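# Sort three grease guns into trays by grease amount

## Task

Find which of the three grease guns contains the most grease and which contains the least. Put the fullest one entirely inside the blue tray and the emptiest one entirely inside the red tray. Leave the remaining gun on the table, touching neither tray and not hanging past the table edge. Each gun must end up lying flat on its side. You may pick up the guns and move their parts, but every part must be back in its proper place at the end.

## Robot and tools

Robot: two seven-joint arms, left_arm and right_arm. Each has a parallel-finger gripper and a wrist camera: cam_left_wrist and cam_right_wrist, both 672x504. The bases sit on tilted plates held by one metal frame behind the arms. A too-close warning treats each plate and its half of the frame as part of that arm. Calibrated base positions: left_arm (+0.003, +0.330, +0.169) m, right_arm (+0.002, -0.315, +0.169) m.

Frame: every pose, velocity and target uses the scene frame. Its origin is at table-top height, halfway between the nominal bases. +x points out over the table, +z points up, and +y points toward left_arm. Arm names do not match the left or right side of an image. Printed hand positions and orientations can be off by a few centimetres, more at long reach.

Gripper axes: the fingers point along the gripper's +z and close along its x. end_effector_position is the point midway between the pads, and the fingertips reach 15.0 mm past it. The housing is 146 mm long in the closing direction and 50 mm wide, and starts 65 mm behind that point. A camera block on a post sticks out about 11 cm toward the gripper's -y and turns with it.

A row has 18 numbers, each in [-1, 1], and always covers both arms. The first nine are left_arm: dx, dy, dz, rx, ry, rz, then gripper position, force_limit, speed. The next nine are the same for right_arm.

The six pose numbers are offsets, not poses. They count from that arm's Hand target as it stood when the action or call began, along the scene axes. A value of 1.0 means 0.6 m or 180 degrees. rx, ry, rz form one rotation vector, turned about the Hand target's position. All zeros re-requests the current Hand target. Sending the same offset twice moves the arm twice.

The three gripper numbers are absolute commands. position: +1 is fully open (108 mm), the pads meet near -0.96, and -1 grips until an object stops the fingers. force_limit: -1 is about 2.5 N per pad and +1 about 32 N; the real grip force varies. speed: -1 is 5 mm/s and +1 is 420 mm/s. A 0 is itself a command, so to leave a gripper unchanged, resend its last three values. After the fingers stop, a new force_limit or speed only applies with a position that differs by at least 0.01.

execute_actions: actions is a list of actions. Each action has up to 15 rows, one per 1/30 s step, and a short action repeats its last row. Every row counts from the pose at the start of its action, not from the row before. cameras is a list of names, ["all"], or []. Images come only if you ask for them or if actions is empty.

move: target is one row, or a list of up to 15 rows. All offsets count from the Hand targets at the start of the move. speed is in m/s, from 0.002 to 1, default 0.25, with turns limited to twice that in rad/s; give one value or one per target. blend, in m, rounds the corners at intermediate targets; 0 means stop at each. blocking=false returns after about 0.5 s while the motion continues. Paths are straight, last at most 10 s, and do not avoid obstacles or the other arm. Finger values in later targets are applied on arrival, once everything is at rest. The result adds a move: line with the ending (done, off_target, moving, held, fault) and limits (paced = pose clipped, held = steps withheld).

wait: seconds from 0 to 10; the arms hold their last command. stop: brakes a running move; the fingers keep going. zoom_image: camera plus region [x0, y0, x1, y1] in pixels of that camera's latest image, at most 504 wide and high. clear_fault: arm is left_arm or right_arm; it clears a reported torque fault only. finished_scene: scene is the current scene's number; the goal must hold with the robot let go.

Controller behaviour: each step, the commanded pose is clipped to within 70 mm and 16 degrees of the measured pose. Hand target in a result is the last commanded pose after clipping. A gripper often stops short of it; send the gap as a new offset. If an arm is pressing on something, command its target back past the gripper. Large turns of the gripper can swing the elbow.

Results: per arm you get end_effector_position (m), end_effector_quat_wxyz, velocities (m/s, rad/s), Hand target, Joint positions, torques and motor temperatures. Tool commands shows the current gripper commands. Grip readings: is_grasped is 1 only when an object stopped the fingers; width_mm is the gap between the pads; force_n is the per-pad force estimate, which can be off by about 10 N. "within noise" means the joints are still.

Avoid: dropping things, letting go of moving parts, slamming, and hard pushes. Do not let anything fall off the table or leave it there. Never let the arms hit or squeeze each other, including one gripper closing on the other's fingers. The clearance check holds commands that bring the arms too close, but it does not always prevent contact.

Contact torque at a joint's limit causes a TORQUE FAULT. The limits in N m are: waist 44.1, shoulder 44.3, upper arm roll 28.2, elbow 28.2, forearm roll 28.2, wrist pitch 15.2, wrist roll 15.8. A held object's weight counts toward them. A fault needs clear_fault before that arm moves again.

Holding loads, stretching out or pushing toward unreachable poses heats the motors. MOTOR HOT appears at 65 °C, and at 80 °C an OVER-TEMPERATURE FAULT brakes the arm for 30 to 60 s or longer. Loose objects may occasionally be nudged by outside pushes.

Each tool is called after ">>>" by a JSON object that holds its "api" and its "payload", one argument or row to a line.

## Session

>>> {"api": "execute_actions", "payload": {
  "actions": []
}}

Scene clock: 0.00 s.
left_arm: end_effector_position=(+0.4873, +0.0230, +0.1358) width_mm=0.00 is_grasped=0 force_n=0.00 end_effector_quat_wxyz=(+0.506, +0.496, +0.673, +0.213) | right_arm: end_effector_position=(+0.4631, -0.0486, +0.3353) width_mm=108.14 is_grasped=0 force_n=0.00 end_effector_quat_wxyz=(-0.314, +0.125, +0.937, -0.092)
Joint positions: left_arm=[-0.751 1.211 -0.061 1.133 -0.594 -1.257 0.368] | right_arm=[0.188 1.156 0.898 2.413 -0.494 2.094 0.311]
Joint velocities: within noise
Joint torques (N m): no reading
Motor temperatures (°C): left_arm=[32 33 32 37 36 30 42] | right_arm=[31 32 32 34 33 32 31]
Hand target: left_arm +0.4873, +0.0230, +0.1358; +0.506, +0.496, +0.673, +0.213 | right_arm +0.4631, -0.0486, +0.3353; -0.314, +0.125, +0.937, -0.092
Tool commands: left_gripper/position=-0.964 left_gripper/force_limit=+1.0 left_gripper/speed=+1.0 right_gripper/position=+1.0 right_gripper/force_limit=+1.0 right_gripper/speed=+1.0
camera_calibration:
cam_left_wrist: T_world_to_cam=[[0.018447, 0.874551, -0.484582, 0.0407037], [0.0677273, 0.482459, 0.873296, -0.137756], [0.997533, -0.0489291, -0.050331, -0.355096], [0, 0, 0, 1]] pos_world=[0.362799, 0.0134893, 0.122153]
cam_right_wrist: T_world_to_cam=[[-0.780996, 0.28732, 0.554521, 0.191434], [0.389313, 0.918245, 0.0725334, -0.135183], [-0.488346, 0.27253, -0.829003, 0.635847], [0, 0, 0, 1]] pos_world=[0.512651, -0.104159, 0.43077]

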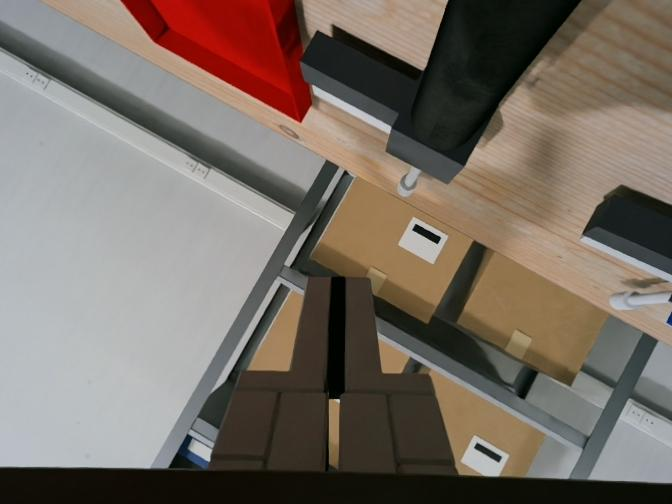

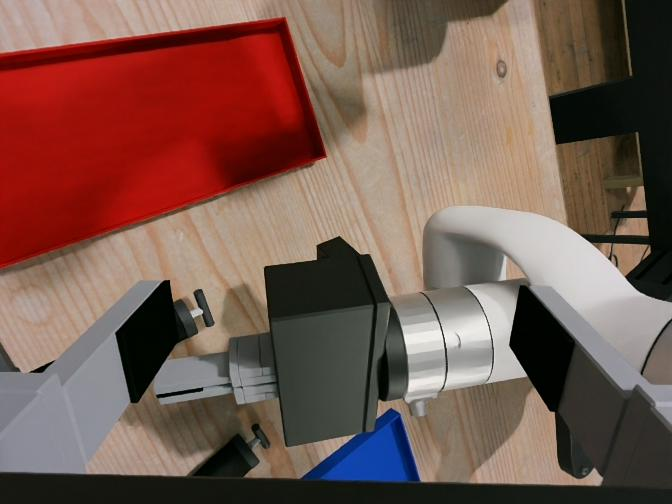

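>>> {"api": "move", "payload": {
  "target": [-0.229,0.462,0.357,0.14,0.344,-0.0845,0.4,1,0,-0.188,-0.336,0.108,-0.109,-0.2,-0.399,0.4,1,0],
  "speed": 0.5,
  "cameras": ["all"]
}}

Scene clock: 3.30 s.
left_arm: end_effector_position=(+0.3499, +0.3002, +0.3500) width_mm=75.00 is_grasped=0 force_n=0.00 end_effector_quat_wxyz=(+0.000, +0.707, +0.707, +0.000) | right_arm: end_effector_position=(+0.3503, -0.2502, +0.4001) width_mm=75.00 is_grasped=0 force_n=0.00 end_effector_quat_wxyz=(+0.001, +0.707, +0.707, +0.000)
Joint positions: left_arm=[0.002 -0.376 -0.184 0.604 0.046 0.973 0.58] | right_arm=[-0.691 -0.631 0.872 0.75 0.39 1.202 0.704]
Joint torques (N m): left_arm=[1.27 -8.78 -4.21 21.8 1.99 -1.12 -1.6] | right_arm=[5.59 -10.22 -8.93 17.33 4.64 -3.36 -1.91]
Hand target: left_arm +0.3499, +0.3002, +0.3500; +0.000, +0.707, +0.707, +0.000 | right_arm +0.3503, -0.2502, +0.4001; +0.001, +0.707, +0.707, +0.000
Off the commanded pose: left_arm 0.000 m, 0 deg | right_arm 0.000 m, 0 deg.
move: done; limits=paced
camera_calibration:
cam_left_wrist: T_world_to_cam=[[-0.00917759, 0.999743, -0.0207502, -0.285656], [0.920736, 0.0165436, 0.389836, -0.438585], [0.390079, -0.0155277, -0.920651, 0.313434], [0, 0, 0, 1]] pos_world=[0.278935, 0.297705, 0.453612]
cam_right_wrist: T_world_to_cam=[[-0.00393148, 0.99988, -0.0149603, 0.259283], [0.924094, 0.00934976, 0.382052, -0.449441], [0.382146, -0.0123226, -0.92402, 0.351234], [0, 0, 0, 1]] pos_world=[0.282122, -0.250722, 0.500136]

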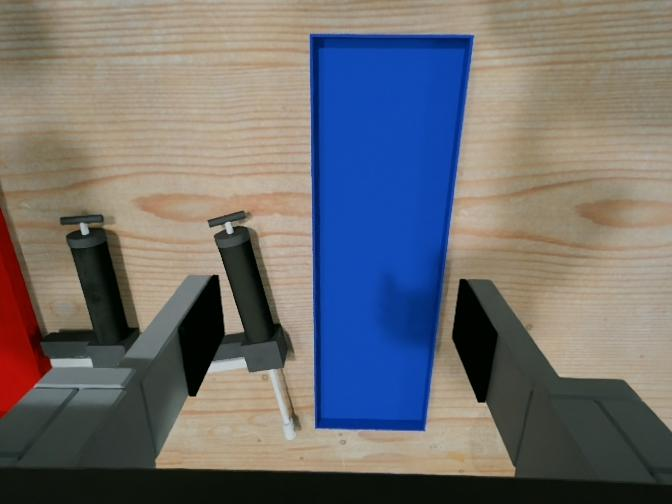

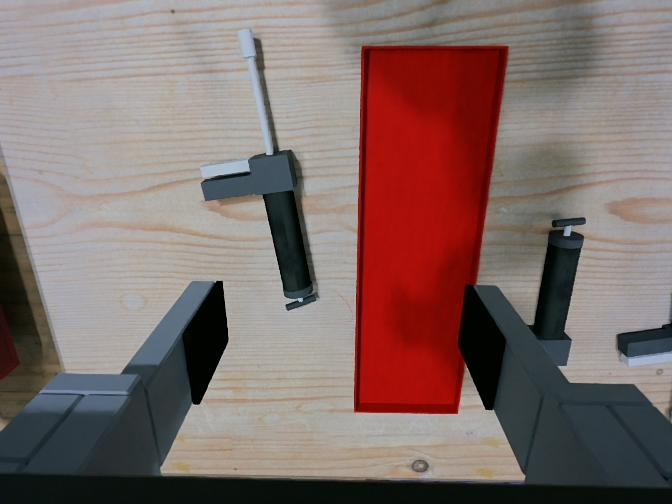

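>>> {"api": "move", "payload": {
  "target": [0.017,-0.2,-0.15,-0.196,-0.196,-0.472,0.2,1,-0.3,0.1295,-0.117,-0.417,0,0,0.044,0.3,1,-0.3],
  "speed": 0.5,
  "cameras": ["all"]
}}

Scene clock: 6.50 s.
left_arm: end_effector_position=(+0.3601, +0.1802, +0.2600) width_mm=64.01 is_grasped=0 force_n=0.00 end_effector_quat_wxyz=(+0.383, +0.924, +0.000, +0.000) | right_arm: end_effector_position=(+0.4280, -0.3204, +0.1499) width_mm=69.51 is_grasped=0 force_n=0.00 end_effector_quat_wxyz=(+0.001, +0.657, +0.754, +0.000)
Joint positions: left_arm=[-0.573 0.012 0.437 0.557 -1.111 0.774 3.137] | right_arm=[-0.828 0.513 0.799 0.788 -0.931 0.588 1.362]
Joint torques (N m): left_arm=[1.06 -12.45 0.93 17.24 -1.76 1.47 1.44] | right_arm=[6.43 -13.66 6.11 17.05 -4.65 -0.92 2.31]
Hand target: left_arm +0.3601, +0.1802, +0.2600; +0.383, +0.924, +0.000, +0.000 | right_arm +0.4280, -0.3204, +0.1499; +0.001, +0.657, +0.754, +0.000
Off the commanded pose: left_arm 0.000 m, 0 deg | right_arm 0.000 m, 0 deg.
move: done
camera_calibration:
cam_left_wrist: T_world_to_cam=[[0.999743, -0.009268, -0.0206999, -0.348946], [0.0157434, -0.373395, 0.927539, -0.154566], [-0.0163257, -0.927626, -0.373153, 0.393112], [0, 0, 0, 1]] pos_world=[0.357707, 0.303713, 0.282833]
cam_right_wrist: T_world_to_cam=[[-0.141612, 0.98981, -0.0148967, 0.381733], [0.914005, 0.136516, 0.382045, -0.379953], [0.380185, 0.0404865, -0.924024, 0.107238], [0, 0, 0, 1]] pos_world=[0.360566, -0.330315, 0.249936]

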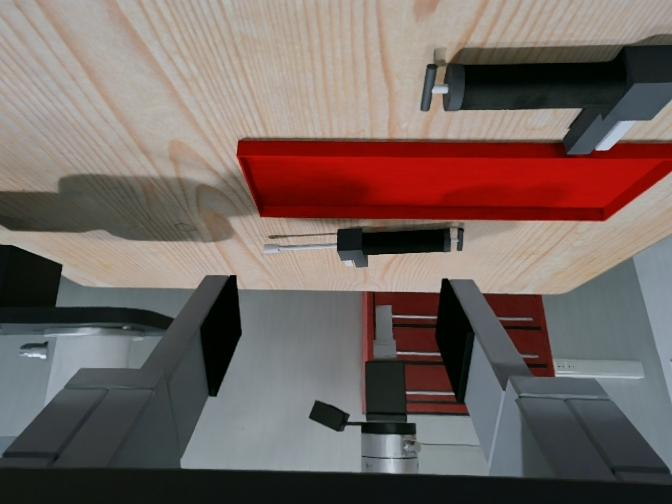

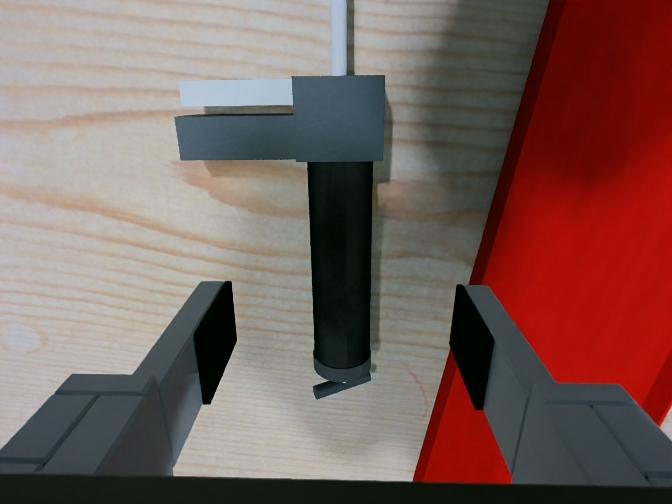

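>>> {"api": "move", "payload": {
  "target": [
    [0,0,0,0,0,0,0.2,1,-0.3,0,0,-0.2057,0,0,0,0.3,1,-0.3],
    [0,0,0,0,0,0,0.2,1,-0.3,0,0,-0.2057,0,0,0,-1,1,-0.4],
    [0,0,0,0,0,0,0.2,1,-0.3,0,0,0,0,0,0,-1,1,-0.4],
    [0,0,0,0,0,0,0.2,1,-0.3,-0.113,0.367,0,0,0,0.4556,-1,1,-0.4]
  ],
  "speed": [0.3,0.2,0.25,0.35],
  "cameras": ["all"]
}}

Scene clock: 12.07 s.
left_arm: end_effector_position=(+0.3601, +0.1802, +0.2600) width_mm=64.01 is_grasped=0 force_n=0.00 end_effector_quat_wxyz=(+0.383, +0.924, +0.000, +0.000) | right_arm: end_effector_position=(+0.3602, -0.1002, +0.1499) width_mm=35.07 is_grasped=1 force_n=51.42 end_effector_quat_wxyz=(+0.001, +0.001, +1.000, +0.000)
Joint positions: left_arm=[-0.573 0.012 0.437 0.557 -1.111 0.774 3.137] | right_arm=[-0.449 0.75 0.976 0.841 -1.156 0.786 0.605]
Joint torques (N m): left_arm=[0.87 -12.46 0.85 17.25 -1.63 1.46 1.53] | right_arm=[6.61 -14.38 16.59 16.41 2.93 -1.31 -1.98]
Hand target: left_arm +0.3601, +0.1802, +0.2600; +0.383, +0.924, +0.000, +0.000 | right_arm +0.3602, -0.1002, +0.1499; +0.001, +0.001, +1.000, +0.000
Off the commanded pose: left_arm 0.000 m, 0 deg | right_arm 0.000 m, 0 deg.
move: done
camera_calibration:
cam_left_wrist: T_world_to_cam=[[0.999743, -0.009268, -0.0206999, -0.348946], [0.0157434, -0.373395, 0.927539, -0.154566], [-0.0163257, -0.927626, -0.373153, 0.393112], [0, 0, 0, 1]] pos_world=[0.357707, 0.303713, 0.282833]
cam_right_wrist: T_world_to_cam=[[-0.999884, -0.0027257, -0.0150134, 0.363873], [-0.00825475, 0.924132, 0.381984, 0.063109], [0.0128332, 0.382064, -0.924047, 0.290656], [0, 0, 0, 1]] pos_world=[0.360622, -0.168378, 0.249936]

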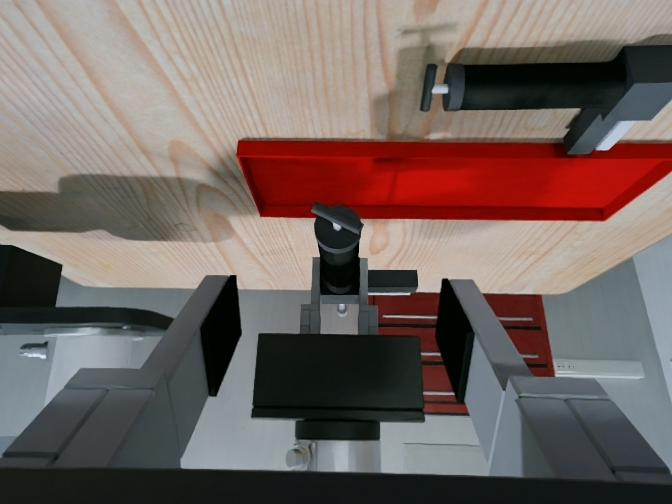

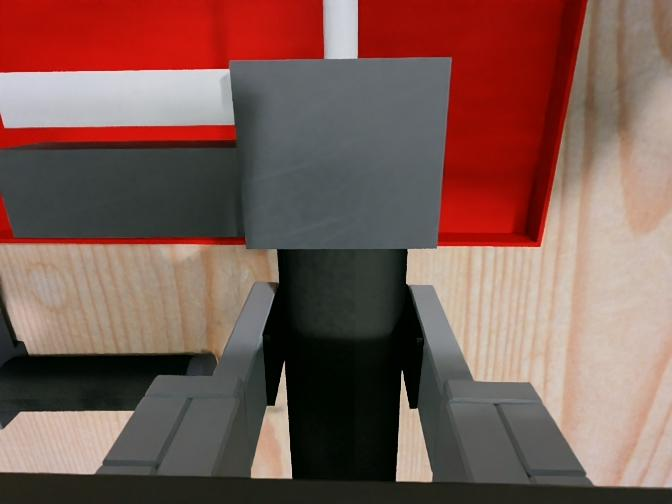

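>>> {"api": "move", "payload": {
  "target": [
    [0,-0.261,-0.1817,0,0,0,0.2,1,-0.3,0,0,0,0,0,0,-1,1,-0.4],
    [0,-0.261,-0.1817,0,0,0,-1,0.7,-0.6,0,0,0,0,0,0,-1,1,-0.4],
    [0,-0.178,-0.1817,0,0,0,-1,0.7,-0.6,0,0,0,0,0,0,-1,1,-0.4]
  ],
  "speed": [0.25,0.1,0.08],
  "cameras": ["cam_left_wrist"]
}}

Scene clock: 15.67 s.
left_arm: end_effector_position=(+0.3601, +0.0734, +0.1509) width_mm=7.94 is_grasped=1 force_n=40.86 end_effector_quat_wxyz=(+0.383, +0.924, +0.000, +0.000) | right_arm: end_effector_position=(+0.3602, -0.1002, +0.1499) width_mm=35.07 is_grasped=1 force_n=48.53 end_effector_quat_wxyz=(+0.001, +0.001, +1.000, +0.000)
Joint positions: left_arm=[-0.681 0.49 0.257 0.766 -1.699 0.711 3.474] | right_arm=[-0.449 0.75 0.976 0.841 -1.156 0.786 0.605]
Joint torques (N m): left_arm=[1.95 -27.18 6.97 8.91 1.87 -0.13 1.55] | right_arm=[5.05 -14.23 14.52 5.99 0.47 -2.09 -1.74]
Hand target: left_arm +0.3601, +0.0734, +0.1509; +0.383, +0.924, +0.000, +0.000 | right_arm +0.3602, -0.1002, +0.1499; +0.001, +0.001, +1.000, +0.000
Off the commanded pose: left_arm 0.000 m, 0 deg | right_arm 0.000 m, 0 deg.
move: done
camera_calibration:
cam_left_wrist: T_world_to_cam=[[0.999743, -0.009268, -0.0206999, -0.352192], [0.0157434, -0.373395, 0.927539, -0.0933425], [-0.0163257, -0.927626, -0.373153, 0.253368], [0, 0, 0, 1]] pos_world=[0.357707, 0.196913, 0.173833]
Images, in order (width x height): cam_left_wrist 672x504.

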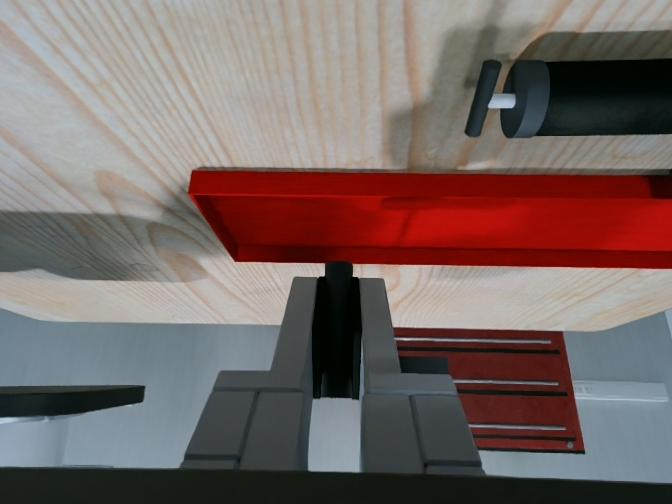

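>>> {"api": "move", "payload": {
  "target": [0,0.025,0,0,0,0,-1,0.7,-0.6,0,0,0,0,0,0,-1,1,-0.4],
  "speed": 0.06
}}

>>> {"api": "move", "payload": {
  "target": [0,0.025,0,0,0,0,-1,0.7,-0.6,0,0,0,0,0,0,-1,1,-0.4],
  "speed": 0.06
}}

Scene clock: 16.60 s.
left_arm: end_effector_position=(+0.3601, +0.0884, +0.1509) width_mm=7.94 is_grasped=1 force_n=40.87 end_effector_quat_wxyz=(+0.383, +0.924, +0.000, +0.000) | right_arm: end_effector_position=(+0.3602, -0.1002, +0.1499) width_mm=35.07 is_grasped=1 force_n=48.53 end_effector_quat_wxyz=(+0.001, +0.001, +1.000, +0.000)
Joint positions: left_arm=[-0.662 0.477 0.276 0.745 -1.673 0.728 3.486] | right_arm=[-0.449 0.75 0.976 0.841 -1.156 0.786 0.605]
Joint torques (N m): left_arm=[1.79 -26.03 6.95 8.66 1.7 -0.19 1.58] | right_arm=[4.1 -14.57 13.11 8.75 -1.04 -2.45 -1.56]
Hand target: left_arm +0.3601, +0.0884, +0.1509; +0.383, +0.924, +0.000, +0.000 | right_arm +0.3602, -0.1002, +0.1499; +0.001, +0.001, +1.000, +0.000
Off the commanded pose: left_arm 0.000 m, 0 deg | right_arm 0.000 m, 0 deg.
move: done

Scene clock: 17.40 s.
left_arm: end_effector_position=(+0.3601, +0.1034, +0.1509) width_mm=7.94 is_grasped=1 force_n=40.87 end_effector_quat_wxyz=(+0.383, +0.924, +0.000, +0.000) | right_arm: end_effector_position=(+0.3602, -0.1002, +0.1499) width_mm=35.07 is_grasped=1 force_n=48.52 end_effector_quat_wxyz=(+0.001, +0.001, +1.000, +0.000)
Joint positions: left_arm=[-0.641 0.465 0.295 0.727 -1.646 0.745 3.498] | right_arm=[-0.449 0.75 0.976 0.841 -1.156 0.786 0.605]
Joint torques (N m): left_arm=[1.74 -26.03 6.53 8.39 1.85 0 1.44] | right_arm=[3.31 -15.21 13.03 11.14 -2.2 -2.79 -1.43]
Hand target: left_arm +0.3601, +0.1034, +0.1509; +0.383, +0.924, +0.000, +0.000 | right_arm +0.3602, -0.1002, +0.1499; +0.001, +0.001, +1.000, +0.000
Off the commanded pose: left_arm 0.000 m, 0 deg | right_arm 0.000 m, 0 deg.
move: done

Extension 0.080, no stop. Continue.

>>> {"api": "move", "payload": {
  "target": [0,0.025,0,0,0,0,-1,0.7,-0.6,0,0,0,0,0,0,-1,1,-0.4],
  "speed": 0.06
}}

>>> {"api": "move", "payload": {
  "target": [0,0.018,0,0,0,0,-1,0.7,-0.6,0,0,0,0,0,0,-1,1,-0.4],
  "speed": 0.06
}}

Scene clock: 18.50 s.
left_arm: end_effector_position=(+0.3601, +0.1184, +0.1509) width_mm=7.94 is_grasped=1 force_n=40.77 end_effector_quat_wxyz=(+0.383, +0.924, +0.000, +0.000) | right_arm: end_effector_position=(+0.3602, -0.0999, +0.1500) width_mm=35.07 is_grasped=1 force_n=48.56 end_effector_quat_wxyz=(+0.001, +0.001, +1.000, +0.001)
Joint positions: left_arm=[-0.621 0.454 0.316 0.711 -1.617 0.762 3.509] | right_arm=[-0.449 0.75 0.976 0.841 -1.156 0.784 0.605]
Joint torques (N m): left_arm=[8.84 -21.97 23.69 2.3 2.67 -8.39 1.54] | right_arm=[-0.03 -31.98 0.76 11.64 3.66 6.51 -2.34]
Hand target: left_arm +0.3601, +0.1184, +0.1509; +0.383, +0.924, +0.000, +0.000 | right_arm +0.3602, -0.1002, +0.1499; +0.001, +0.001, +1.000, +0.000
Off the commanded pose: left_arm 0.000 m, 0 deg | right_arm 0.000 m, 0 deg.
move: done

Scene clock: 19.27 s.
left_arm: end_effector_position=(+0.3599, +0.1288, +0.1511) width_mm=7.94 is_grasped=1 force_n=40.73 end_effector_quat_wxyz=(+0.384, +0.923, -0.001, +0.000) | right_arm: end_effector_position=(+0.3602, -0.0999, +0.1500) width_mm=35.07 is_grasped=1 force_n=48.54 end_effector_quat_wxyz=(+0.001, +0.001, +1.000, +0.001)
Joint positions: left_arm=[-0.606 0.447 0.331 0.7 -1.595 0.775 3.517] | right_arm=[-0.448 0.749 0.975 0.841 -1.155 0.783 0.605]
Joint torques (N m): left_arm=[10.75 -21.38 28.11 1.22 2.74 -10.34 1.53] | right_arm=[-2.31 -33.81 -1.53 4.73 3.53 6.58 -2.17]
Hand target: left_arm +0.3601, +0.1292, +0.1509; +0.383, +0.924, +0.000, +0.000 | right_arm +0.3602, -0.1002, +0.1499; +0.001, +0.001, +1.000, +0.000
Off the commanded pose: left_arm 0.001 m, 0 deg | right_arm 0.000 m, 0 deg.
move: done

>>> {"api": "move", "payload": {
  "target": [
    [0,-0.1725,0,0,0,0,-1,0.7,-0.6,0,0,0,0,0,0,-1,1,-0.4],
    [0,-0.1725,0,0,0,0,0.2,0.7,-0.3,0,0,0,0,0,0,-1,1,-0.4],
    [0,0.018,0.182,0,0,0,0.3,1,-0.3,0,0,0,0,0,0,-1,1,-0.4],
    [0.2,0.1163,0.1,0.208,-0.173,-0.417,0.3,1,-0.3,0.113,-0.367,0,0,0,-0.4556,-1,1,-0.4]
  ],
  "speed": [0.15,0.1,0.35,0.4],
  "cameras": ["cam_left_wrist"]
}}

Scene clock: 26.47 s.
left_arm: end_effector_position=(+0.4801, +0.1990, +0.2110) width_mm=69.50 is_grasped=0 force_n=0.00 end_effector_quat_wxyz=(+0.000, +0.769, -0.639, +0.000) | right_arm: end_effector_position=(+0.4280, -0.3204, +0.1499) width_mm=35.07 is_grasped=1 force_n=48.36 end_effector_quat_wxyz=(+0.001, +0.657, +0.754, +0.000)
Joint positions: left_arm=[-0.746 0.427 0.452 1.011 -0.13 0.641 3.512] | right_arm=[-0.825 0.511 0.796 0.788 -0.928 0.587 1.36]
Joint torques (N m): left_arm=[-5.28 -22.13 5.8 14.44 1.92 -4.9 1.53] | right_arm=[-2.2 -28.53 7.16 18.75 4.62 -3.77 2.27]
Hand target: left_arm +0.4801, +0.1990, +0.2109; +0.000, +0.769, -0.639, +0.000 | right_arm +0.4280, -0.3204, +0.1499; +0.001, +0.657, +0.754, +0.000
Off the commanded pose: left_arm 0.000 m, 0 deg | right_arm 0.000 m, 0 deg.
move: done
camera_calibration:
cam_left_wrist: T_world_to_cam=[[0.19072, -0.981422, -0.0209034, 0.112096], [-0.901891, -0.183593, 0.391006, 0.411947], [-0.38758, -0.0557202, -0.920151, 0.514309], [0, 0, 0, 1]] pos_world=[0.549488, 0.214301, 0.314511]
Images, in order (width x height): cam_left_wrist 672x504.

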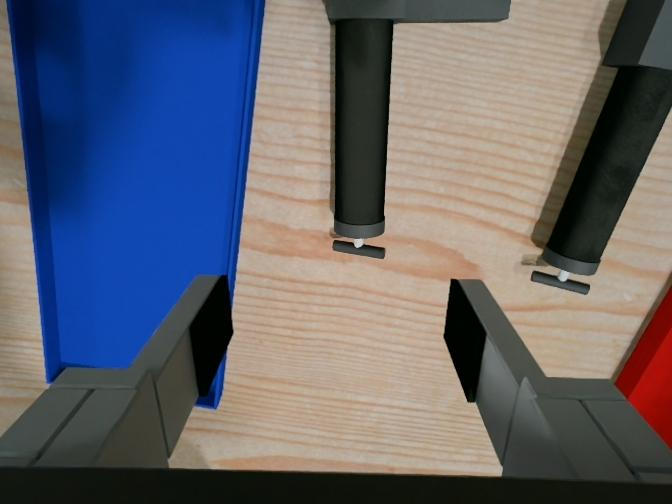

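>>> {"api": "move", "payload": {
  "target": [
    [0.1265,0.0077,-0.1,0,0,0.004,0.3,1,-0.3,0,0,-0.203,0,0,0,-1,1,-0.4],
    [0.1265,0.0077,-0.307,0,0,0.004,0.3,1,-0.3,0,0,-0.203,0,0,0,0.2,1,-0.4],
    [0.1265,0.0077,-0.307,0,0,0.004,-1,1,-0.4,0,0,0.1,0,0,0,0.2,1,-0.4]
  ],
  "speed": [0.12,0.25,0.3],
  "cameras": ["all"]
}}

Scene clock: 31.53 s.
left_arm: end_effector_position=(+0.5560, +0.2036, +0.0267) width_mm=34.84 is_grasped=1 force_n=50.29 end_effector_quat_wxyz=(+0.000, +0.773, -0.635, +0.000) | right_arm: end_effector_position=(+0.4280, -0.3204, +0.2099) width_mm=63.99 is_grasped=0 force_n=0.00 end_effector_quat_wxyz=(+0.001, +0.657, +0.754, +0.000)
Joint positions: left_arm=[-0.501 1.04 0.293 1.455 -0.33 0.473 3.673] | right_arm=[-0.902 0.291 0.929 0.744 -0.594 0.632 1.132]
Joint torques (N m): left_arm=[-3.99 -31.64 5.9 14.32 0.18 -1.98 -1.12] | right_arm=[-2.45 -23.36 8.5 12.13 4.64 -1.04 -1.94]
Hand target: left_arm +0.5560, +0.2036, +0.0267; +0.000, +0.773, -0.635, +0.000 | right_arm +0.4280, -0.3204, +0.2099; +0.001, +0.657, +0.754, +0.000
Off the commanded pose: left_arm 0.000 m, 0 deg | right_arm 0.000 m, 0 deg.
move: done
camera_calibration:
cam_left_wrist: T_world_to_cam=[[0.202982, -0.978958, -0.0209823, 0.0910071], [-0.899513, -0.19489, 0.391018, 0.554297], [-0.386879, -0.0604957, -0.920144, 0.375095], [0, 0, 0, 1]] pos_world=[0.625241, 0.219811, 0.130311]
cam_right_wrist: T_world_to_cam=[[-0.141703, 0.989797, -0.0149336, 0.382667], [0.913991, 0.136614, 0.382043, -0.402837], [0.380185, 0.0404873, -0.924024, 0.16268], [0, 0, 0, 1]] pos_world=[0.360566, -0.330315, 0.309936]

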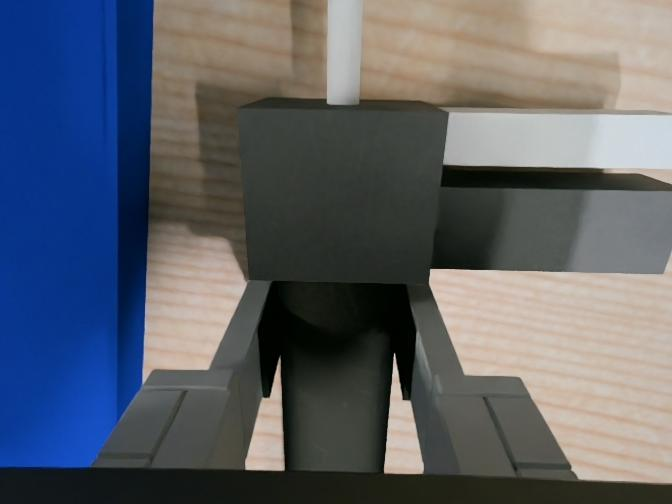

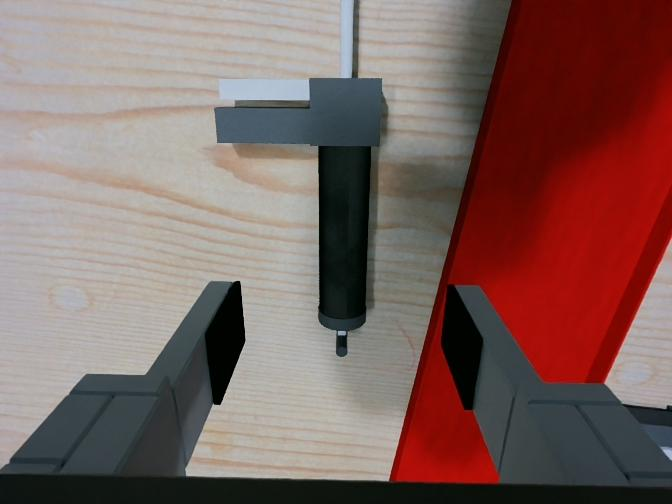

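>>> {"api": "move", "payload": {
  "target": [
    [0,0,0.206,0,0,0,-1,1,-0.4,0,0.1,0.1,0.1,-0.09,0.2,0.2,1,-0.4],
    [-0.293,-0.056,0.206,0,0,0.437,-1,1,-0.4,-0.08,0.317,0.1,0.205,-0.179,0.431,0.2,1,-0.4]
  ],
  "speed": [0.25,0.4],
  "cameras": ["all"]
}}

Scene clock: 36.13 s.
left_arm: end_effector_position=(+0.3802, +0.1700, +0.1504) width_mm=34.84 is_grasped=1 force_n=50.23 end_effector_quat_wxyz=(+0.000, +1.000, -0.001, +0.000) | right_arm: end_effector_position=(+0.3800, -0.1302, +0.2699) width_mm=64.00 is_grasped=0 force_n=0.00 end_effector_quat_wxyz=(+0.001, +0.000, +0.924, +0.383)
Joint positions: left_arm=[-1.171 0.492 0.662 0.723 -0.514 0.41 2.267] | right_arm=[-1.284 0.781 1.425 0.548 -0.258 0.356 -0.509]
Joint torques (N m): left_arm=[-5.36 -18.22 10.11 11.68 2 -4.76 -1.57] | right_arm=[6.12 -3.78 11.05 14.17 -5.53 -0.95 -1.91]
Hand target: left_arm +0.3802, +0.1700, +0.1503; +0.000, +1.000, -0.001, +0.000 | right_arm +0.3800, -0.1302, +0.2699; +0.001, +0.000, +0.924, +0.383
Off the commanded pose: left_arm 0.000 m, 0 deg | right_arm 0.000 m, 0 deg.
move: done
camera_calibration:
cam_left_wrist: T_world_to_cam=[[0.999762, 0.00650982, -0.0208297, -0.3741], [0.0141414, -0.920217, 0.391152, 0.11718], [-0.0166215, -0.391354, -0.92009, 0.334248], [0, 0, 0, 1]] pos_world=[0.377909, 0.241076, 0.25391]
cam_right_wrist: T_world_to_cam=[[-0.999863, 0.00701931, -0.0149676, 0.386595], [-0.0111494, 0.382172, 0.924024, -0.170642], [0.0122062, 0.924065, -0.382041, 0.337308], [0, 0, 0, 1]] pos_world=[0.380523, -0.249194, 0.292329]

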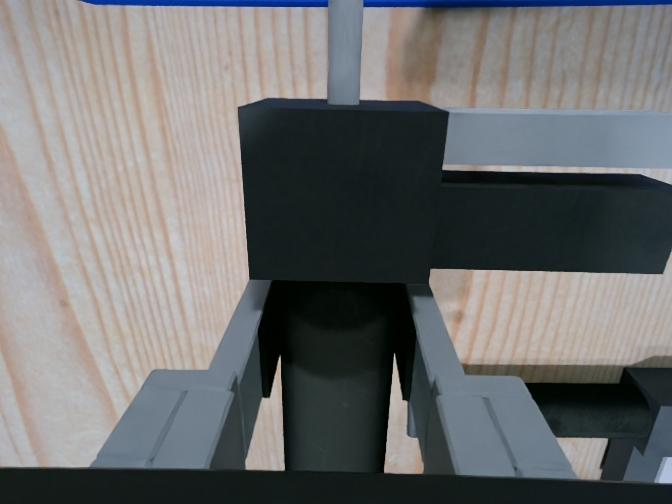

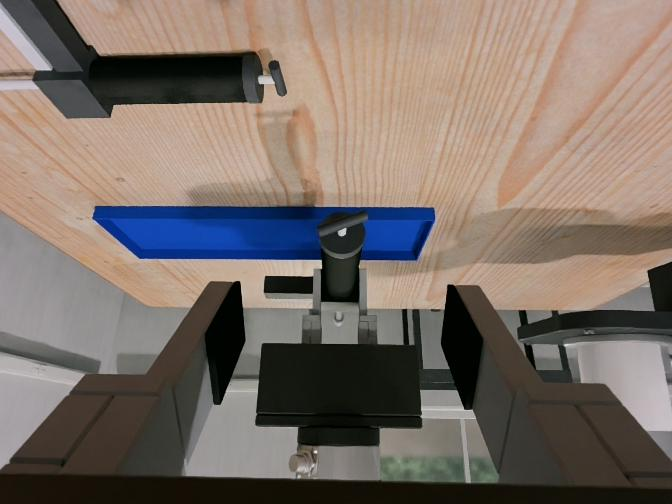

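>>> {"api": "move", "payload": {
  "target": [
    [0,0,0,0,0,0,-1,1,-0.4,-0.0017,0.2837,-0.1965,0,0,0,0.2,1,-0.3],
    [0,0,0,0,0,0,-1,1,-0.4,-0.0017,0.2837,-0.1965,0,0,0,-1,0.7,-0.6],
    [0,0,0,0,0,0,-1,1,-0.4,-0.0017,0.2004,-0.1965,0,0,0,-1,0.7,-0.6]
  ],
  "speed": [0.25,0.1,0.08],
  "cameras": ["cam_right_wrist"]
}}

>>> {"api": "move", "payload": {
  "target": [0,0,0,0,0,0,-1,1,-0.4,0,-0.03,0,0,0,0,-1,0.7,-0.6],
  "speed": 0.06
}}

Scene clock: 39.57 s.
left_arm: end_effector_position=(+0.3802, +0.1700, +0.1503) width_mm=34.84 is_grasped=1 force_n=50.48 end_effector_quat_wxyz=(+0.000, +1.000, -0.001, +0.000) | right_arm: end_effector_position=(+0.3790, -0.0099, +0.1520) width_mm=37.16 is_grasped=1 force_n=37.87 end_effector_quat_wxyz=(+0.001, +0.000, +0.924, +0.383)
Joint positions: left_arm=[-1.171 0.493 0.662 0.723 -0.514 0.41 2.267] | right_arm=[-0.479 0.962 0.835 0.743 -0.315 -0.088 -0.43]
Joint torques (N m): left_arm=[7.12 -19.36 23.62 4.06 -0.54 -3.94 -0.96] | right_arm=[-7.28 -30.61 7.8 1.5 -4.75 -0.54 -1.98]
Hand target: left_arm +0.3802, +0.1700, +0.1503; +0.000, +1.000, -0.001, +0.000 | right_arm +0.3790, -0.0100, +0.1520; +0.001, +0.000, +0.924, +0.383
Off the commanded pose: left_arm 0.000 m, 0 deg | right_arm 0.000 m, 0 deg.
move: done
camera_calibration:
cam_right_wrist: T_world_to_cam=[[-0.999865, 0.00692728, -0.0149286, 0.382968], [-0.0111485, 0.382171, 0.924025, -0.107686], [0.0121062, 0.924066, -0.382042, 0.181151], [0, 0, 0, 1]] pos_world=[0.379523, -0.128893, 0.174429]
Images, in order (width x height): cam_right_wrist 672x504.

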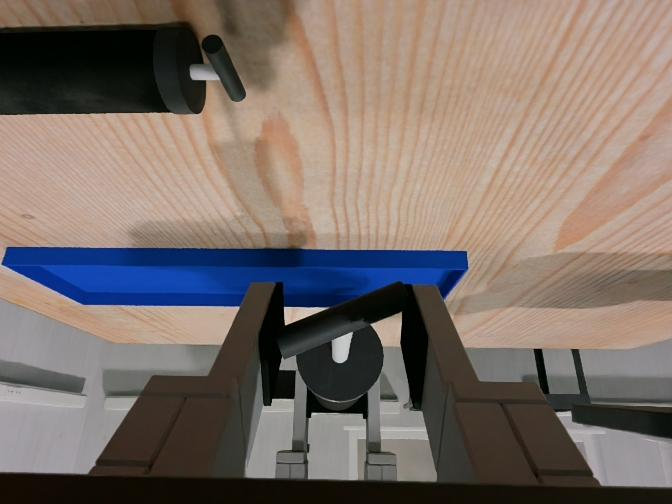

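Scene clock: 40.43 s.
left_arm: end_effector_position=(+0.3802, +0.1700, +0.1503) width_mm=34.84 is_grasped=1 force_n=50.39 end_effector_quat_wxyz=(+0.000, +1.000, -0.001, +0.000) | right_arm: end_effector_position=(+0.3790, -0.0280, +0.1520) width_mm=37.16 is_grasped=1 force_n=37.79 end_effector_quat_wxyz=(+0.001, +0.000, +0.924, +0.383)
Joint positions: left_arm=[-1.171 0.493 0.662 0.723 -0.514 0.41 2.267] | right_arm=[-0.548 0.956 0.85 0.716 -0.333 -0.067 -0.452]
Joint torques (N m): left_arm=[7.38 -20.1 23.37 3.89 -1.06 -4.8 -0.69] | right_arm=[-8.45 -31.03 6.78 2.52 -4.57 -0.58 -1.96]
Hand target: left_arm +0.3802, +0.1700, +0.1503; +0.000, +1.000, -0.001, +0.000 | right_arm +0.3790, -0.0280, +0.1520; +0.001, +0.000, +0.924, +0.383
Off the commanded pose: left_arm 0.000 m, 0 deg | right_arm 0.000 m, 0 deg.
move: done

>>> {"api": "move", "payload": {
  "target": [0,0,0,0,0,0,-1,1,-0.4,0,-0.02,0,0,0,0,-1,0.7,-0.6],
  "speed": 0.06
}}

>>> {"api": "move", "payload": {
  "target": [0,0,0,0,0,0,-1,1,-0.4,0,-0.02,0,0,0,0,-1,0.7,-0.6],
  "speed": 0.06
}}

Scene clock: 41.47 s.
left_arm: end_effector_position=(+0.3802, +0.1700, +0.1503) width_mm=34.84 is_grasped=1 force_n=50.35 end_effector_quat_wxyz=(+0.000, +1.000, -0.001, +0.000) | right_arm: end_effector_position=(+0.3790, -0.0399, +0.1520) width_mm=37.16 is_grasped=1 force_n=37.75 end_effector_quat_wxyz=(+0.001, +0.000, +0.924, +0.383)
Joint positions: left_arm=[-1.171 0.493 0.662 0.723 -0.514 0.41 2.267] | right_arm=[-0.595 0.953 0.861 0.7 -0.345 -0.051 -0.468]
Joint torques (N m): left_arm=[7.51 -19.34 22.69 3.6 -0.6 -4.45 -0.42] | right_arm=[-8.78 -31.44 6.2 3.1 -4.49 -0.74 -1.93]
Hand target: left_arm +0.3802, +0.1700, +0.1503; +0.000, +1.000, -0.001, +0.000 | right_arm +0.3790, -0.0400, +0.1520; +0.001, +0.000, +0.924, +0.383
Off the commanded pose: left_arm 0.000 m, 0 deg | right_arm 0.000 m, 0 deg.
move: done

Scene clock: 42.30 s.
left_arm: end_effector_position=(+0.3802, +0.1700, +0.1503) width_mm=34.84 is_grasped=1 force_n=50.29 end_effector_quat_wxyz=(+0.000, +1.000, -0.001, +0.000) | right_arm: end_effector_position=(+0.3790, -0.0520, +0.1520) width_mm=37.16 is_grasped=1 force_n=37.71 end_effector_quat_wxyz=(+0.001, +0.000, +0.924, +0.383)
Joint positions: left_arm=[-1.171 0.493 0.662 0.723 -0.514 0.41 2.267] | right_arm=[-0.642 0.95 0.871 0.685 -0.357 -0.033 -0.484]
Joint torques (N m): left_arm=[7.44 -18.28 21.86 3.27 -0.18 -4.07 -0.33] | right_arm=[-9.68 -31.61 5.51 3.91 -4.38 -0.8 -1.96]
Hand target: left_arm +0.3802, +0.1700, +0.1503; +0.000, +1.000, -0.001, +0.000 | right_arm +0.3790, -0.0520, +0.1520; +0.001, +0.000, +0.924, +0.383
Off the commanded pose: left_arm 0.000 m, 0 deg | right_arm 0.000 m, 0 deg.
move: done

>>> {"api": "move", "payload": {
  "target": [0,0,0,0,0,0,-1,1,-0.4,0,-0.025,0,0,0,0,-1,0.7,-0.6],
  "speed": 0.06,
  "cameras": ["cam_right_wrist"]
}}

Scene clock: 43.60 s.
left_arm: end_effector_position=(+0.3802, +0.1701, +0.1503) width_mm=34.84 is_grasped=1 force_n=50.30 end_effector_quat_wxyz=(+0.000, +1.000, -0.001, +0.000) | right_arm: end_effector_position=(+0.3790, -0.0670, +0.1520) width_mm=0.00 is_grasped=0 force_n=40.23 end_effector_quat_wxyz=(+0.001, +0.000, +0.924, +0.383)
Joint positions: left_arm=[-1.171 0.493 0.662 0.723 -0.514 0.41 2.267] | right_arm=[-0.702 0.947 0.885 0.668 -0.371 -0.009 -0.505]
Joint torques (N m): left_arm=[-5.17 -26.37 3.03 16.37 1.37 -3.56 -0.25] | right_arm=[-0.02 -11.77 16.03 -0.47 -6.05 -0.89 -1.92]
Hand target: left_arm +0.3802, +0.1700, +0.1503; +0.000, +1.000, -0.001, +0.000 | right_arm +0.3790, -0.0670, +0.1520; +0.001, +0.000, +0.924, +0.383
Off the commanded pose: left_arm 0.000 m, 0 deg | right_arm 0.000 m, 0 deg.
move: done
camera_calibration:
cam_right_wrist: T_world_to_cam=[[-0.999862, 0.00711117, -0.0150058, 0.383411], [-0.0111479, 0.382294, 0.923974, -0.0858325], [0.0123072, 0.924013, -0.382162, 0.23385], [0, 0, 0, 1]] pos_world=[0.379523, -0.185994, 0.174429]
Images, in order (width x height): cam_right_wrist 672x504.

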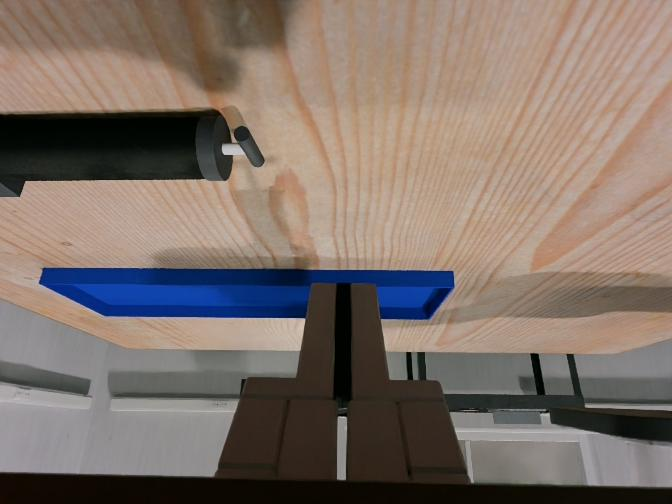

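>>> {"api": "move", "payload": {
  "target": [
    [-0.358,-0.1167,0,0,0,0,-1,1,-0.4,-0.02,-0.3,0.1,0,0,0,0.2,1,-0.3],
    [-0.358,-0.1167,-0.2035,0,0,0,-1,1,-0.4,-0.02,-0.3,0.1,0,0,0,0.2,1,-0.3],
    [-0.358,-0.1167,-0.2035,0,0,0,0.3,1,-0.4,-0.02,-0.3,0.1,0,0,0,0.2,1,-0.3],
    [-0.358,-0.1167,0.05,0,0,0,0.3,1,-0.4,-0.02,-0.3,0.1,0,0,0,0.2,1,-0.3]
  ],
  "speed": [0.35,0.12,0.2,0.3],
  "cameras": ["all"]
}}

Scene clock: 50.00 s.
left_arm: end_effector_position=(+0.1654, +0.1000, +0.1803) width_mm=69.49 is_grasped=0 force_n=0.00 end_effector_quat_wxyz=(+0.000, +1.000, -0.001, +0.000) | right_arm: end_effector_position=(+0.3670, -0.2470, +0.2120) width_mm=63.99 is_grasped=0 force_n=0.00 end_effector_quat_wxyz=(+0.001, +0.000, +0.924, +0.383)
Joint positions: left_arm=[-1.354 0.052 0.384 0.294 0.176 0.323 1.211] | right_arm=[-1.56 0.84 1.299 0.54 -0.309 0.505 -0.807]
Joint torques (N m): left_arm=[-3.82 -10.12 2.29 14.7 1.99 -1.18 -1.56] | right_arm=[-2.96 -17.99 15.43 1.65 4.14 -0.97 -1.89]
Hand target: left_arm +0.1654, +0.1000, +0.1803; +0.000, +1.000, -0.001, +0.000 | right_arm +0.3670, -0.2470, +0.2120; +0.001, +0.000, +0.924, +0.383
Off the commanded pose: left_arm 0.000 m, 0 deg | right_arm 0.000 m, 0 deg.
move: done
camera_calibration:
cam_left_wrist: T_world_to_cam=[[0.999757, 0.00652471, -0.0210528, -0.158209], [0.0142408, -0.920254, 0.391063, 0.0440828], [-0.0168223, -0.391268, -0.920123, 0.330914], [0, 0, 0, 1]] pos_world=[0.163109, 0.171075, 0.283911]
cam_right_wrist: T_world_to_cam=[[-0.999863, 0.00701931, -0.0149676, 0.37355], [-0.0111494, 0.382172, 0.924024, -0.0726863], [0.0122062, 0.924065, -0.382041, 0.423185], [0, 0, 0, 1]] pos_world=[0.367523, -0.365894, 0.234429]

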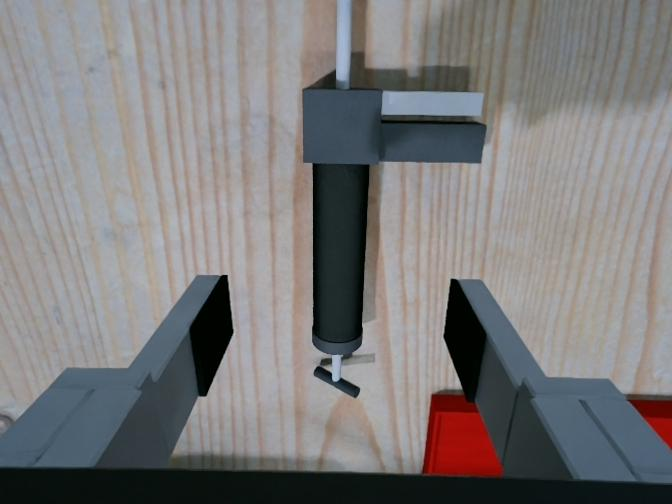

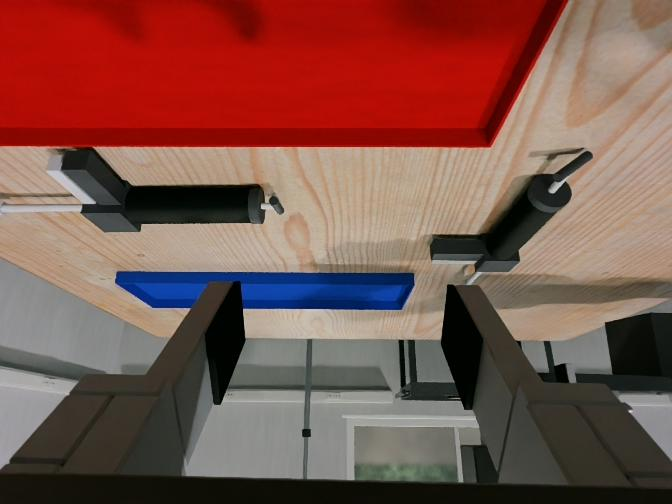

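>>> {"api": "move", "payload": {
  "target": [0.4993,-0.144,-0.05,0,0,-0.499,0.3,1,-0.4,0,0,0,0,0,0,0.2,1,-0.3],
  "speed": 0.4,
  "cameras": ["cam_left_wrist"]
}}

Scene clock: 52.80 s.
left_arm: end_effector_position=(+0.4649, +0.0136, +0.1503) width_mm=69.50 is_grasped=0 force_n=0.00 end_effector_quat_wxyz=(+0.000, +0.707, -0.707, +0.000) | right_arm: end_effector_position=(+0.3670, -0.2470, +0.2120) width_mm=63.99 is_grasped=0 force_n=0.00 end_effector_quat_wxyz=(+0.001, +0.000, +0.924, +0.383)
Joint positions: left_arm=[-0.701 0.743 0.096 1.339 0.051 0.644 3.247] | right_arm=[-1.56 0.84 1.299 0.54 -0.309 0.505 -0.807]
Joint torques (N m): left_arm=[0.01 -30.08 -5.17 19.27 -1.6 -1.43 1.62] | right_arm=[-3.06 -17.97 15.41 1.76 4.11 -1.44 -1.77]
Hand target: left_arm +0.4650, +0.0136, +0.1503; +0.000, +0.707, -0.707, +0.000 | right_arm +0.3670, -0.2470, +0.2120; +0.001, +0.000, +0.924, +0.383
Off the commanded pose: left_arm 0.000 m, 0 deg | right_arm 0.000 m, 0 deg.
move: done
camera_calibration:
cam_left_wrist: T_world_to_cam=[[0.00957272, -0.999733, -0.021051, 0.0163052], [-0.920224, -0.017045, 0.391021, 0.394197], [-0.391275, 0.0156285, -0.920141, 0.443092], [0, 0, 0, 1]] pos_world=[0.535964, 0.016095, 0.253911]
Images, in order (width x height): cam_left_wrist 672x504.

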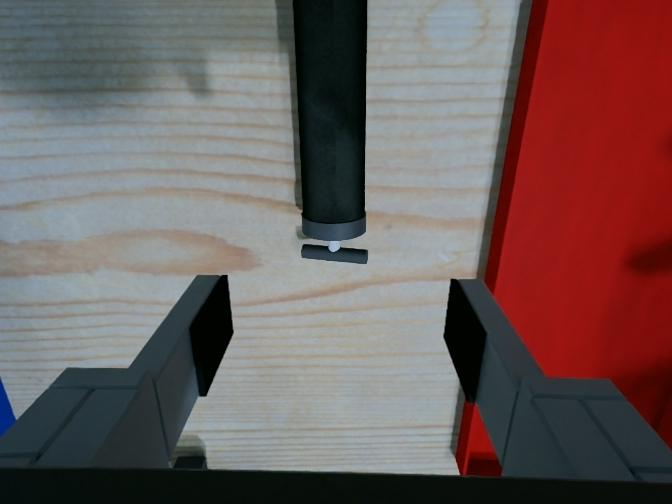

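>>> {"api": "move", "payload": {
  "target": [
    [0.1633,0.0155,0,0,0,0.008,0.3,1,-0.4,0,0,0,0,0,0,0.2,1,-0.3],
    [0.1633,0.0155,-0.206,0,0,0.008,0.3,1,-0.4,0,0,0,0,0,0,0.2,1,-0.3],
    [0.1633,0.0155,-0.206,0,0,0.008,-1,1,-0.4,0,0,0,0,0,0,0.2,1,-0.3]
  ],
  "speed": [0.3,0.25,0.2],
  "cameras": ["cam_left_wrist"]
}}

Scene clock: 55.77 s.
left_arm: end_effector_position=(+0.5629, +0.0229, +0.0267) width_mm=34.81 is_grasped=1 force_n=51.29 end_effector_quat_wxyz=(+0.000, +0.716, -0.698, +0.000) | right_arm: end_effector_position=(+0.3670, -0.2470, +0.2120) width_mm=63.99 is_grasped=0 force_n=0.00 end_effector_quat_wxyz=(+0.001, +0.000, +0.924, +0.383)
Joint positions: left_arm=[-0.565 1.249 0.099 1.908 0.009 0.695 3.354] | right_arm=[-1.56 0.84 1.299 0.54 -0.309 0.505 -0.807]
Joint torques (N m): left_arm=[-1.78 -36.58 0.21 17.74 -0.49 -2.56 1.01] | right_arm=[-2.84 -17.86 15.34 1.73 4.11 -1.81 -1.73]
Hand target: left_arm +0.5629, +0.0229, +0.0267; +0.000, +0.716, -0.698, +0.000 | right_arm +0.3670, -0.2470, +0.2120; +0.001, +0.000, +0.924, +0.383
Off the commanded pose: left_arm 0.000 m, 0 deg | right_arm 0.000 m, 0 deg.
move: done
camera_calibration:
cam_left_wrist: T_world_to_cam=[[0.0347357, -0.999177, -0.0209503, 0.00792043], [-0.919458, -0.0401654, 0.391132, 0.532945], [-0.391652, 0.00567669, -0.920096, 0.368002], [0, 0, 0, 1]] pos_world=[0.633874, 0.0272308, 0.130311]
Images, in order (width x height): cam_left_wrist 672x504.

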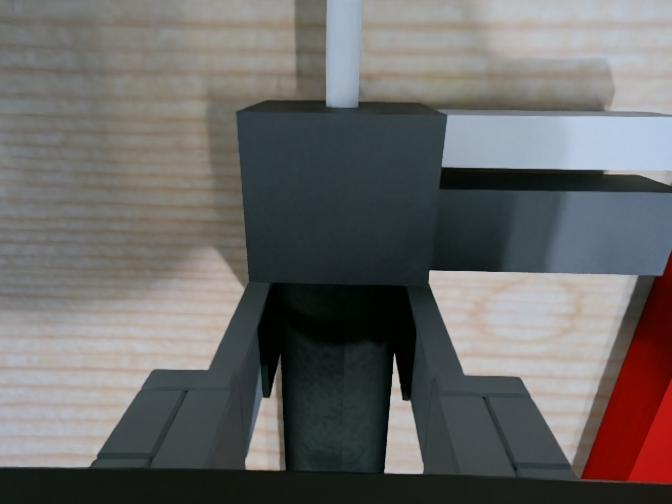

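>>> {"api": "move", "payload": {
  "target": [
    [0,0,0.206,0,0,0,-1,1,-0.4,0,0,0.05,0,0,0,0.2,1,-0.3],
    [-0.305,0.245,0.206,0,0,0.492,-1,1,-0.4,0.0217,0.195,0.0967,0,0,0,0.2,1,-0.3],
    [-0.305,0.245,0.206,0,0,0.492,-1,1,-0.4,0.02,0.478,-0.1,0,0,0,0.2,1,-0.3],
    [-0.305,0.245,0.206,0,0,0.492,-1,1,-0.4,0.02,0.478,-0.1,0,0,0,-1,1,-0.6],
    [-0.305,0.245,0.206,0,0,0.492,-1,1,-0.4,0.02,0.3947,-0.1,0,0,0,-1,1,-0.6]
  ],
  "speed": [0.3,0.4,0.25,0.1,0.08],
  "cameras": ["cam_right_wrist"]
}}

>>> {"api": "move", "payload": {
  "target": [0,0,0,0,0,0,-1,1,-0.4,0,-0.025,0,0,0,0,-1,1,-0.6],
  "speed": 0.06
}}

Scene clock: 62.40 s.
left_arm: end_effector_position=(+0.3800, +0.1697, +0.1504) width_mm=34.82 is_grasped=1 force_n=51.77 end_effector_quat_wxyz=(+0.000, +1.000, +0.000, +0.000) | right_arm: end_effector_position=(+0.3789, -0.0100, +0.1521) width_mm=38.20 is_grasped=1 force_n=44.15 end_effector_quat_wxyz=(+0.001, +0.000, +0.924, +0.384)
Joint positions: left_arm=[-0.925 0.419 0.452 0.704 -0.223 0.363 2.052] | right_arm=[-0.477 0.958 0.845 0.739 -0.247 -0.09 -0.487]
Joint torques (N m): left_arm=[2.87 -24.43 15.09 11.06 -1.03 -4.91 -1.57] | right_arm=[-6.18 -29.13 8.11 -1.35 -5.14 0.44 -2.04]
Motor temperatures (°C): left_arm=[32 35 32 41 36 31 42] | right_arm=[31 33 37 35 33 32 31]
Hand target: left_arm +0.3799, +0.1699, +0.1503; +0.000, +1.000, +0.001, +0.000 | right_arm +0.3790, -0.0102, +0.1520; +0.001, +0.000, +0.924, +0.383
Off the commanded pose: left_arm 0.000 m, 0 deg | right_arm 0.000 m, 0 deg.
move: done
camera_calibration:
cam_right_wrist: T_world_to_cam=[[-0.999866, 0.00670736, -0.0149407, 0.382842], [-0.0112464, 0.381964, 0.924109, -0.107692], [0.0119052, 0.924153, -0.381837, 0.181203], [0, 0, 0, 1]] pos_world=[0.379422, -0.128893, 0.174429]
Images, in order (width x height): cam_right_wrist 672x504.

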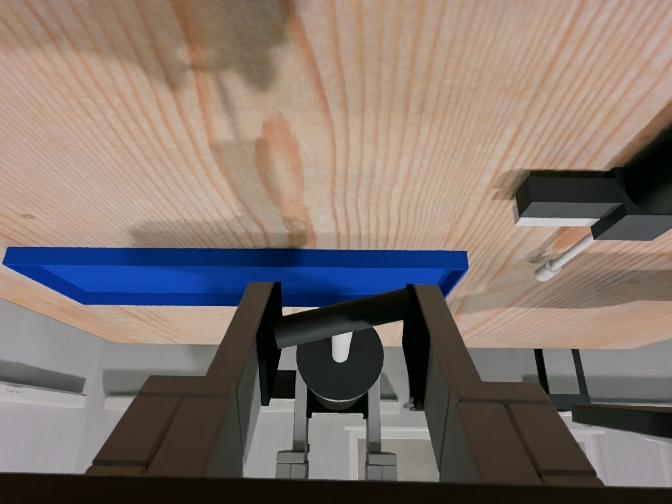

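Scene clock: 63.23 s.
left_arm: end_effector_position=(+0.3800, +0.1699, +0.1504) width_mm=34.82 is_grasped=1 force_n=51.70 end_effector_quat_wxyz=(+0.000, +1.000, +0.000, +0.000) | right_arm: end_effector_position=(+0.3790, -0.0251, +0.1520) width_mm=38.20 is_grasped=1 force_n=44.09 end_effector_quat_wxyz=(+0.001, +0.000, +0.924, +0.383)
Joint positions: left_arm=[-0.925 0.419 0.452 0.704 -0.223 0.363 2.052] | right_arm=[-0.534 0.953 0.857 0.716 -0.262 -0.072 -0.505]
Joint torques (N m): left_arm=[8.66 -17.93 24.22 6.03 -0.32 -2.81 -1.67] | right_arm=[-7.97 -30.23 6.6 -0.14 -4.69 0.19 -2.02]
Hand target: left_arm +0.3799, +0.1699, +0.1503; +0.000, +1.000, +0.001, +0.000 | right_arm +0.3790, -0.0252, +0.1520; +0.001, +0.000, +0.924, +0.383
Off the commanded pose: left_arm 0.000 m, 0 deg | right_arm 0.000 m, 0 deg.
move: done

>>> {"api": "move", "payload": {
  "target": [0,0,0,0,0,0,-1,1,-0.4,0,-0.02,0,0,0,0,-1,1,-0.6],
  "speed": 0.06
}}

>>> {"api": "move", "payload": {
  "target": [0,0,0,0,0,0,-1,1,-0.4,0,-0.02,0,0,0,0,-1,1,-0.6],
  "speed": 0.06
}}

Scene clock: 64.23 s.
left_arm: end_effector_position=(+0.3799, +0.1699, +0.1503) width_mm=34.82 is_grasped=1 force_n=51.67 end_effector_quat_wxyz=(+0.000, +1.000, +0.001, +0.000) | right_arm: end_effector_position=(+0.3790, -0.0371, +0.1520) width_mm=38.20 is_grasped=1 force_n=44.06 end_effector_quat_wxyz=(+0.001, +0.000, +0.924, +0.383)
Joint positions: left_arm=[-0.925 0.419 0.452 0.704 -0.223 0.363 2.052] | right_arm=[-0.58 0.948 0.867 0.7 -0.274 -0.057 -0.52]
Joint torques (N m): left_arm=[8.9 -15.36 23.9 6.65 -0.29 -1.56 -1.64] | right_arm=[-8.28 -30.61 5.77 0.7 -4.54 0.03 -2.01]
Hand target: left_arm +0.3799, +0.1699, +0.1503; +0.000, +1.000, +0.001, +0.000 | right_arm +0.3790, -0.0372, +0.1520; +0.001, +0.000, +0.924, +0.383
Off the commanded pose: left_arm 0.000 m, 0 deg | right_arm 0.000 m, 0 deg.
move: done

Scene clock: 65.03 s.
left_arm: end_effector_position=(+0.3799, +0.1699, +0.1503) width_mm=34.82 is_grasped=1 force_n=51.62 end_effector_quat_wxyz=(+0.000, +1.000, +0.001, +0.000) | right_arm: end_effector_position=(+0.3790, -0.0491, +0.1520) width_mm=38.20 is_grasped=1 force_n=44.03 end_effector_quat_wxyz=(+0.001, +0.000, +0.924, +0.383)
Joint positions: left_arm=[-0.925 0.419 0.452 0.704 -0.223 0.363 2.052] | right_arm=[-0.627 0.945 0.877 0.684 -0.286 -0.04 -0.536]
Joint torques (N m): left_arm=[8.9 -15.42 23.66 6.97 -0.24 -1.47 -1.62] | right_arm=[-9.3 -31.06 5.14 1.59 -4.48 -0.11 -1.99]
Hand target: left_arm +0.3799, +0.1699, +0.1503; +0.000, +1.000, +0.001, +0.000 | right_arm +0.3790, -0.0492, +0.1520; +0.001, +0.000, +0.924, +0.383
Off the commanded pose: left_arm 0.000 m, 0 deg | right_arm 0.000 m, 0 deg.
move: done

>>> {"api": "move", "payload": {
  "target": [0,0,0,0,0,0,-1,1,-0.4,0,-0.015,0,0,0,0,-1,1,-0.6],
  "speed": 0.06
}}

>>> {"api": "move", "payload": {
  "target": [0,0,0,0,0,0,-1,1,-0.4,0,-0.015,0,0,0,0,-1,1,-0.6],
  "speed": 0.06
}}

Scene clock: 66.17 s.
left_arm: end_effector_position=(+0.3799, +0.1699, +0.1503) width_mm=34.82 is_grasped=1 force_n=51.59 end_effector_quat_wxyz=(+0.000, +1.000, +0.001, +0.000) | right_arm: end_effector_position=(+0.3790, -0.0581, +0.1520) width_mm=38.20 is_grasped=1 force_n=44.01 end_effector_quat_wxyz=(+0.001, +0.000, +0.924, +0.383)
Joint positions: left_arm=[-0.925 0.419 0.452 0.704 -0.223 0.363 2.052] | right_arm=[-0.662 0.942 0.884 0.674 -0.294 -0.026 -0.548]
Joint torques (N m): left_arm=[8.85 -15.35 23.44 7.45 -0.06 -1.41 -1.48] | right_arm=[-9.77 -31.35 4.62 2.28 -4.36 -0.21 -1.98]
Hand target: left_arm +0.3799, +0.1699, +0.1503; +0.000, +1.000, +0.001, +0.000 | right_arm +0.3790, -0.0582, +0.1520; +0.001, +0.000, +0.924, +0.383
Off the commanded pose: left_arm 0.000 m, 0 deg | right_arm 0.000 m, 0 deg.
move: done

Scene clock: 66.97 s.
left_arm: end_effector_position=(+0.3799, +0.1694, +0.1504) width_mm=34.82 is_grasped=1 force_n=51.75 end_effector_quat_wxyz=(+0.001, +1.000, +0.000, +0.000) | right_arm: end_effector_position=(+0.3788, -0.0669, +0.1521) width_mm=38.20 is_grasped=1 force_n=43.79 end_effector_quat_wxyz=(+0.001, -0.001, +0.924, +0.383)
Joint positions: left_arm=[-0.925 0.419 0.451 0.704 -0.223 0.363 2.052] | right_arm=[-0.697 0.94 0.892 0.664 -0.302 -0.012 -0.56]
Joint torques (N m): left_arm=[12.68 -16.21 31.95 -2.61 2.03 -0.05 -1.91] | right_arm=[-15.36 -36.16 -2.26 7.19 -2.98 -1.11 -1.9]
Hand target: left_arm +0.3799, +0.1699, +0.1503; +0.000, +1.000, +0.001, +0.000 | right_arm +0.3790, -0.0672, +0.1520; +0.001, +0.000, +0.924, +0.383
Off the commanded pose: left_arm 0.000 m, 0 deg | right_arm 0.000 m, 0 deg.
move: done


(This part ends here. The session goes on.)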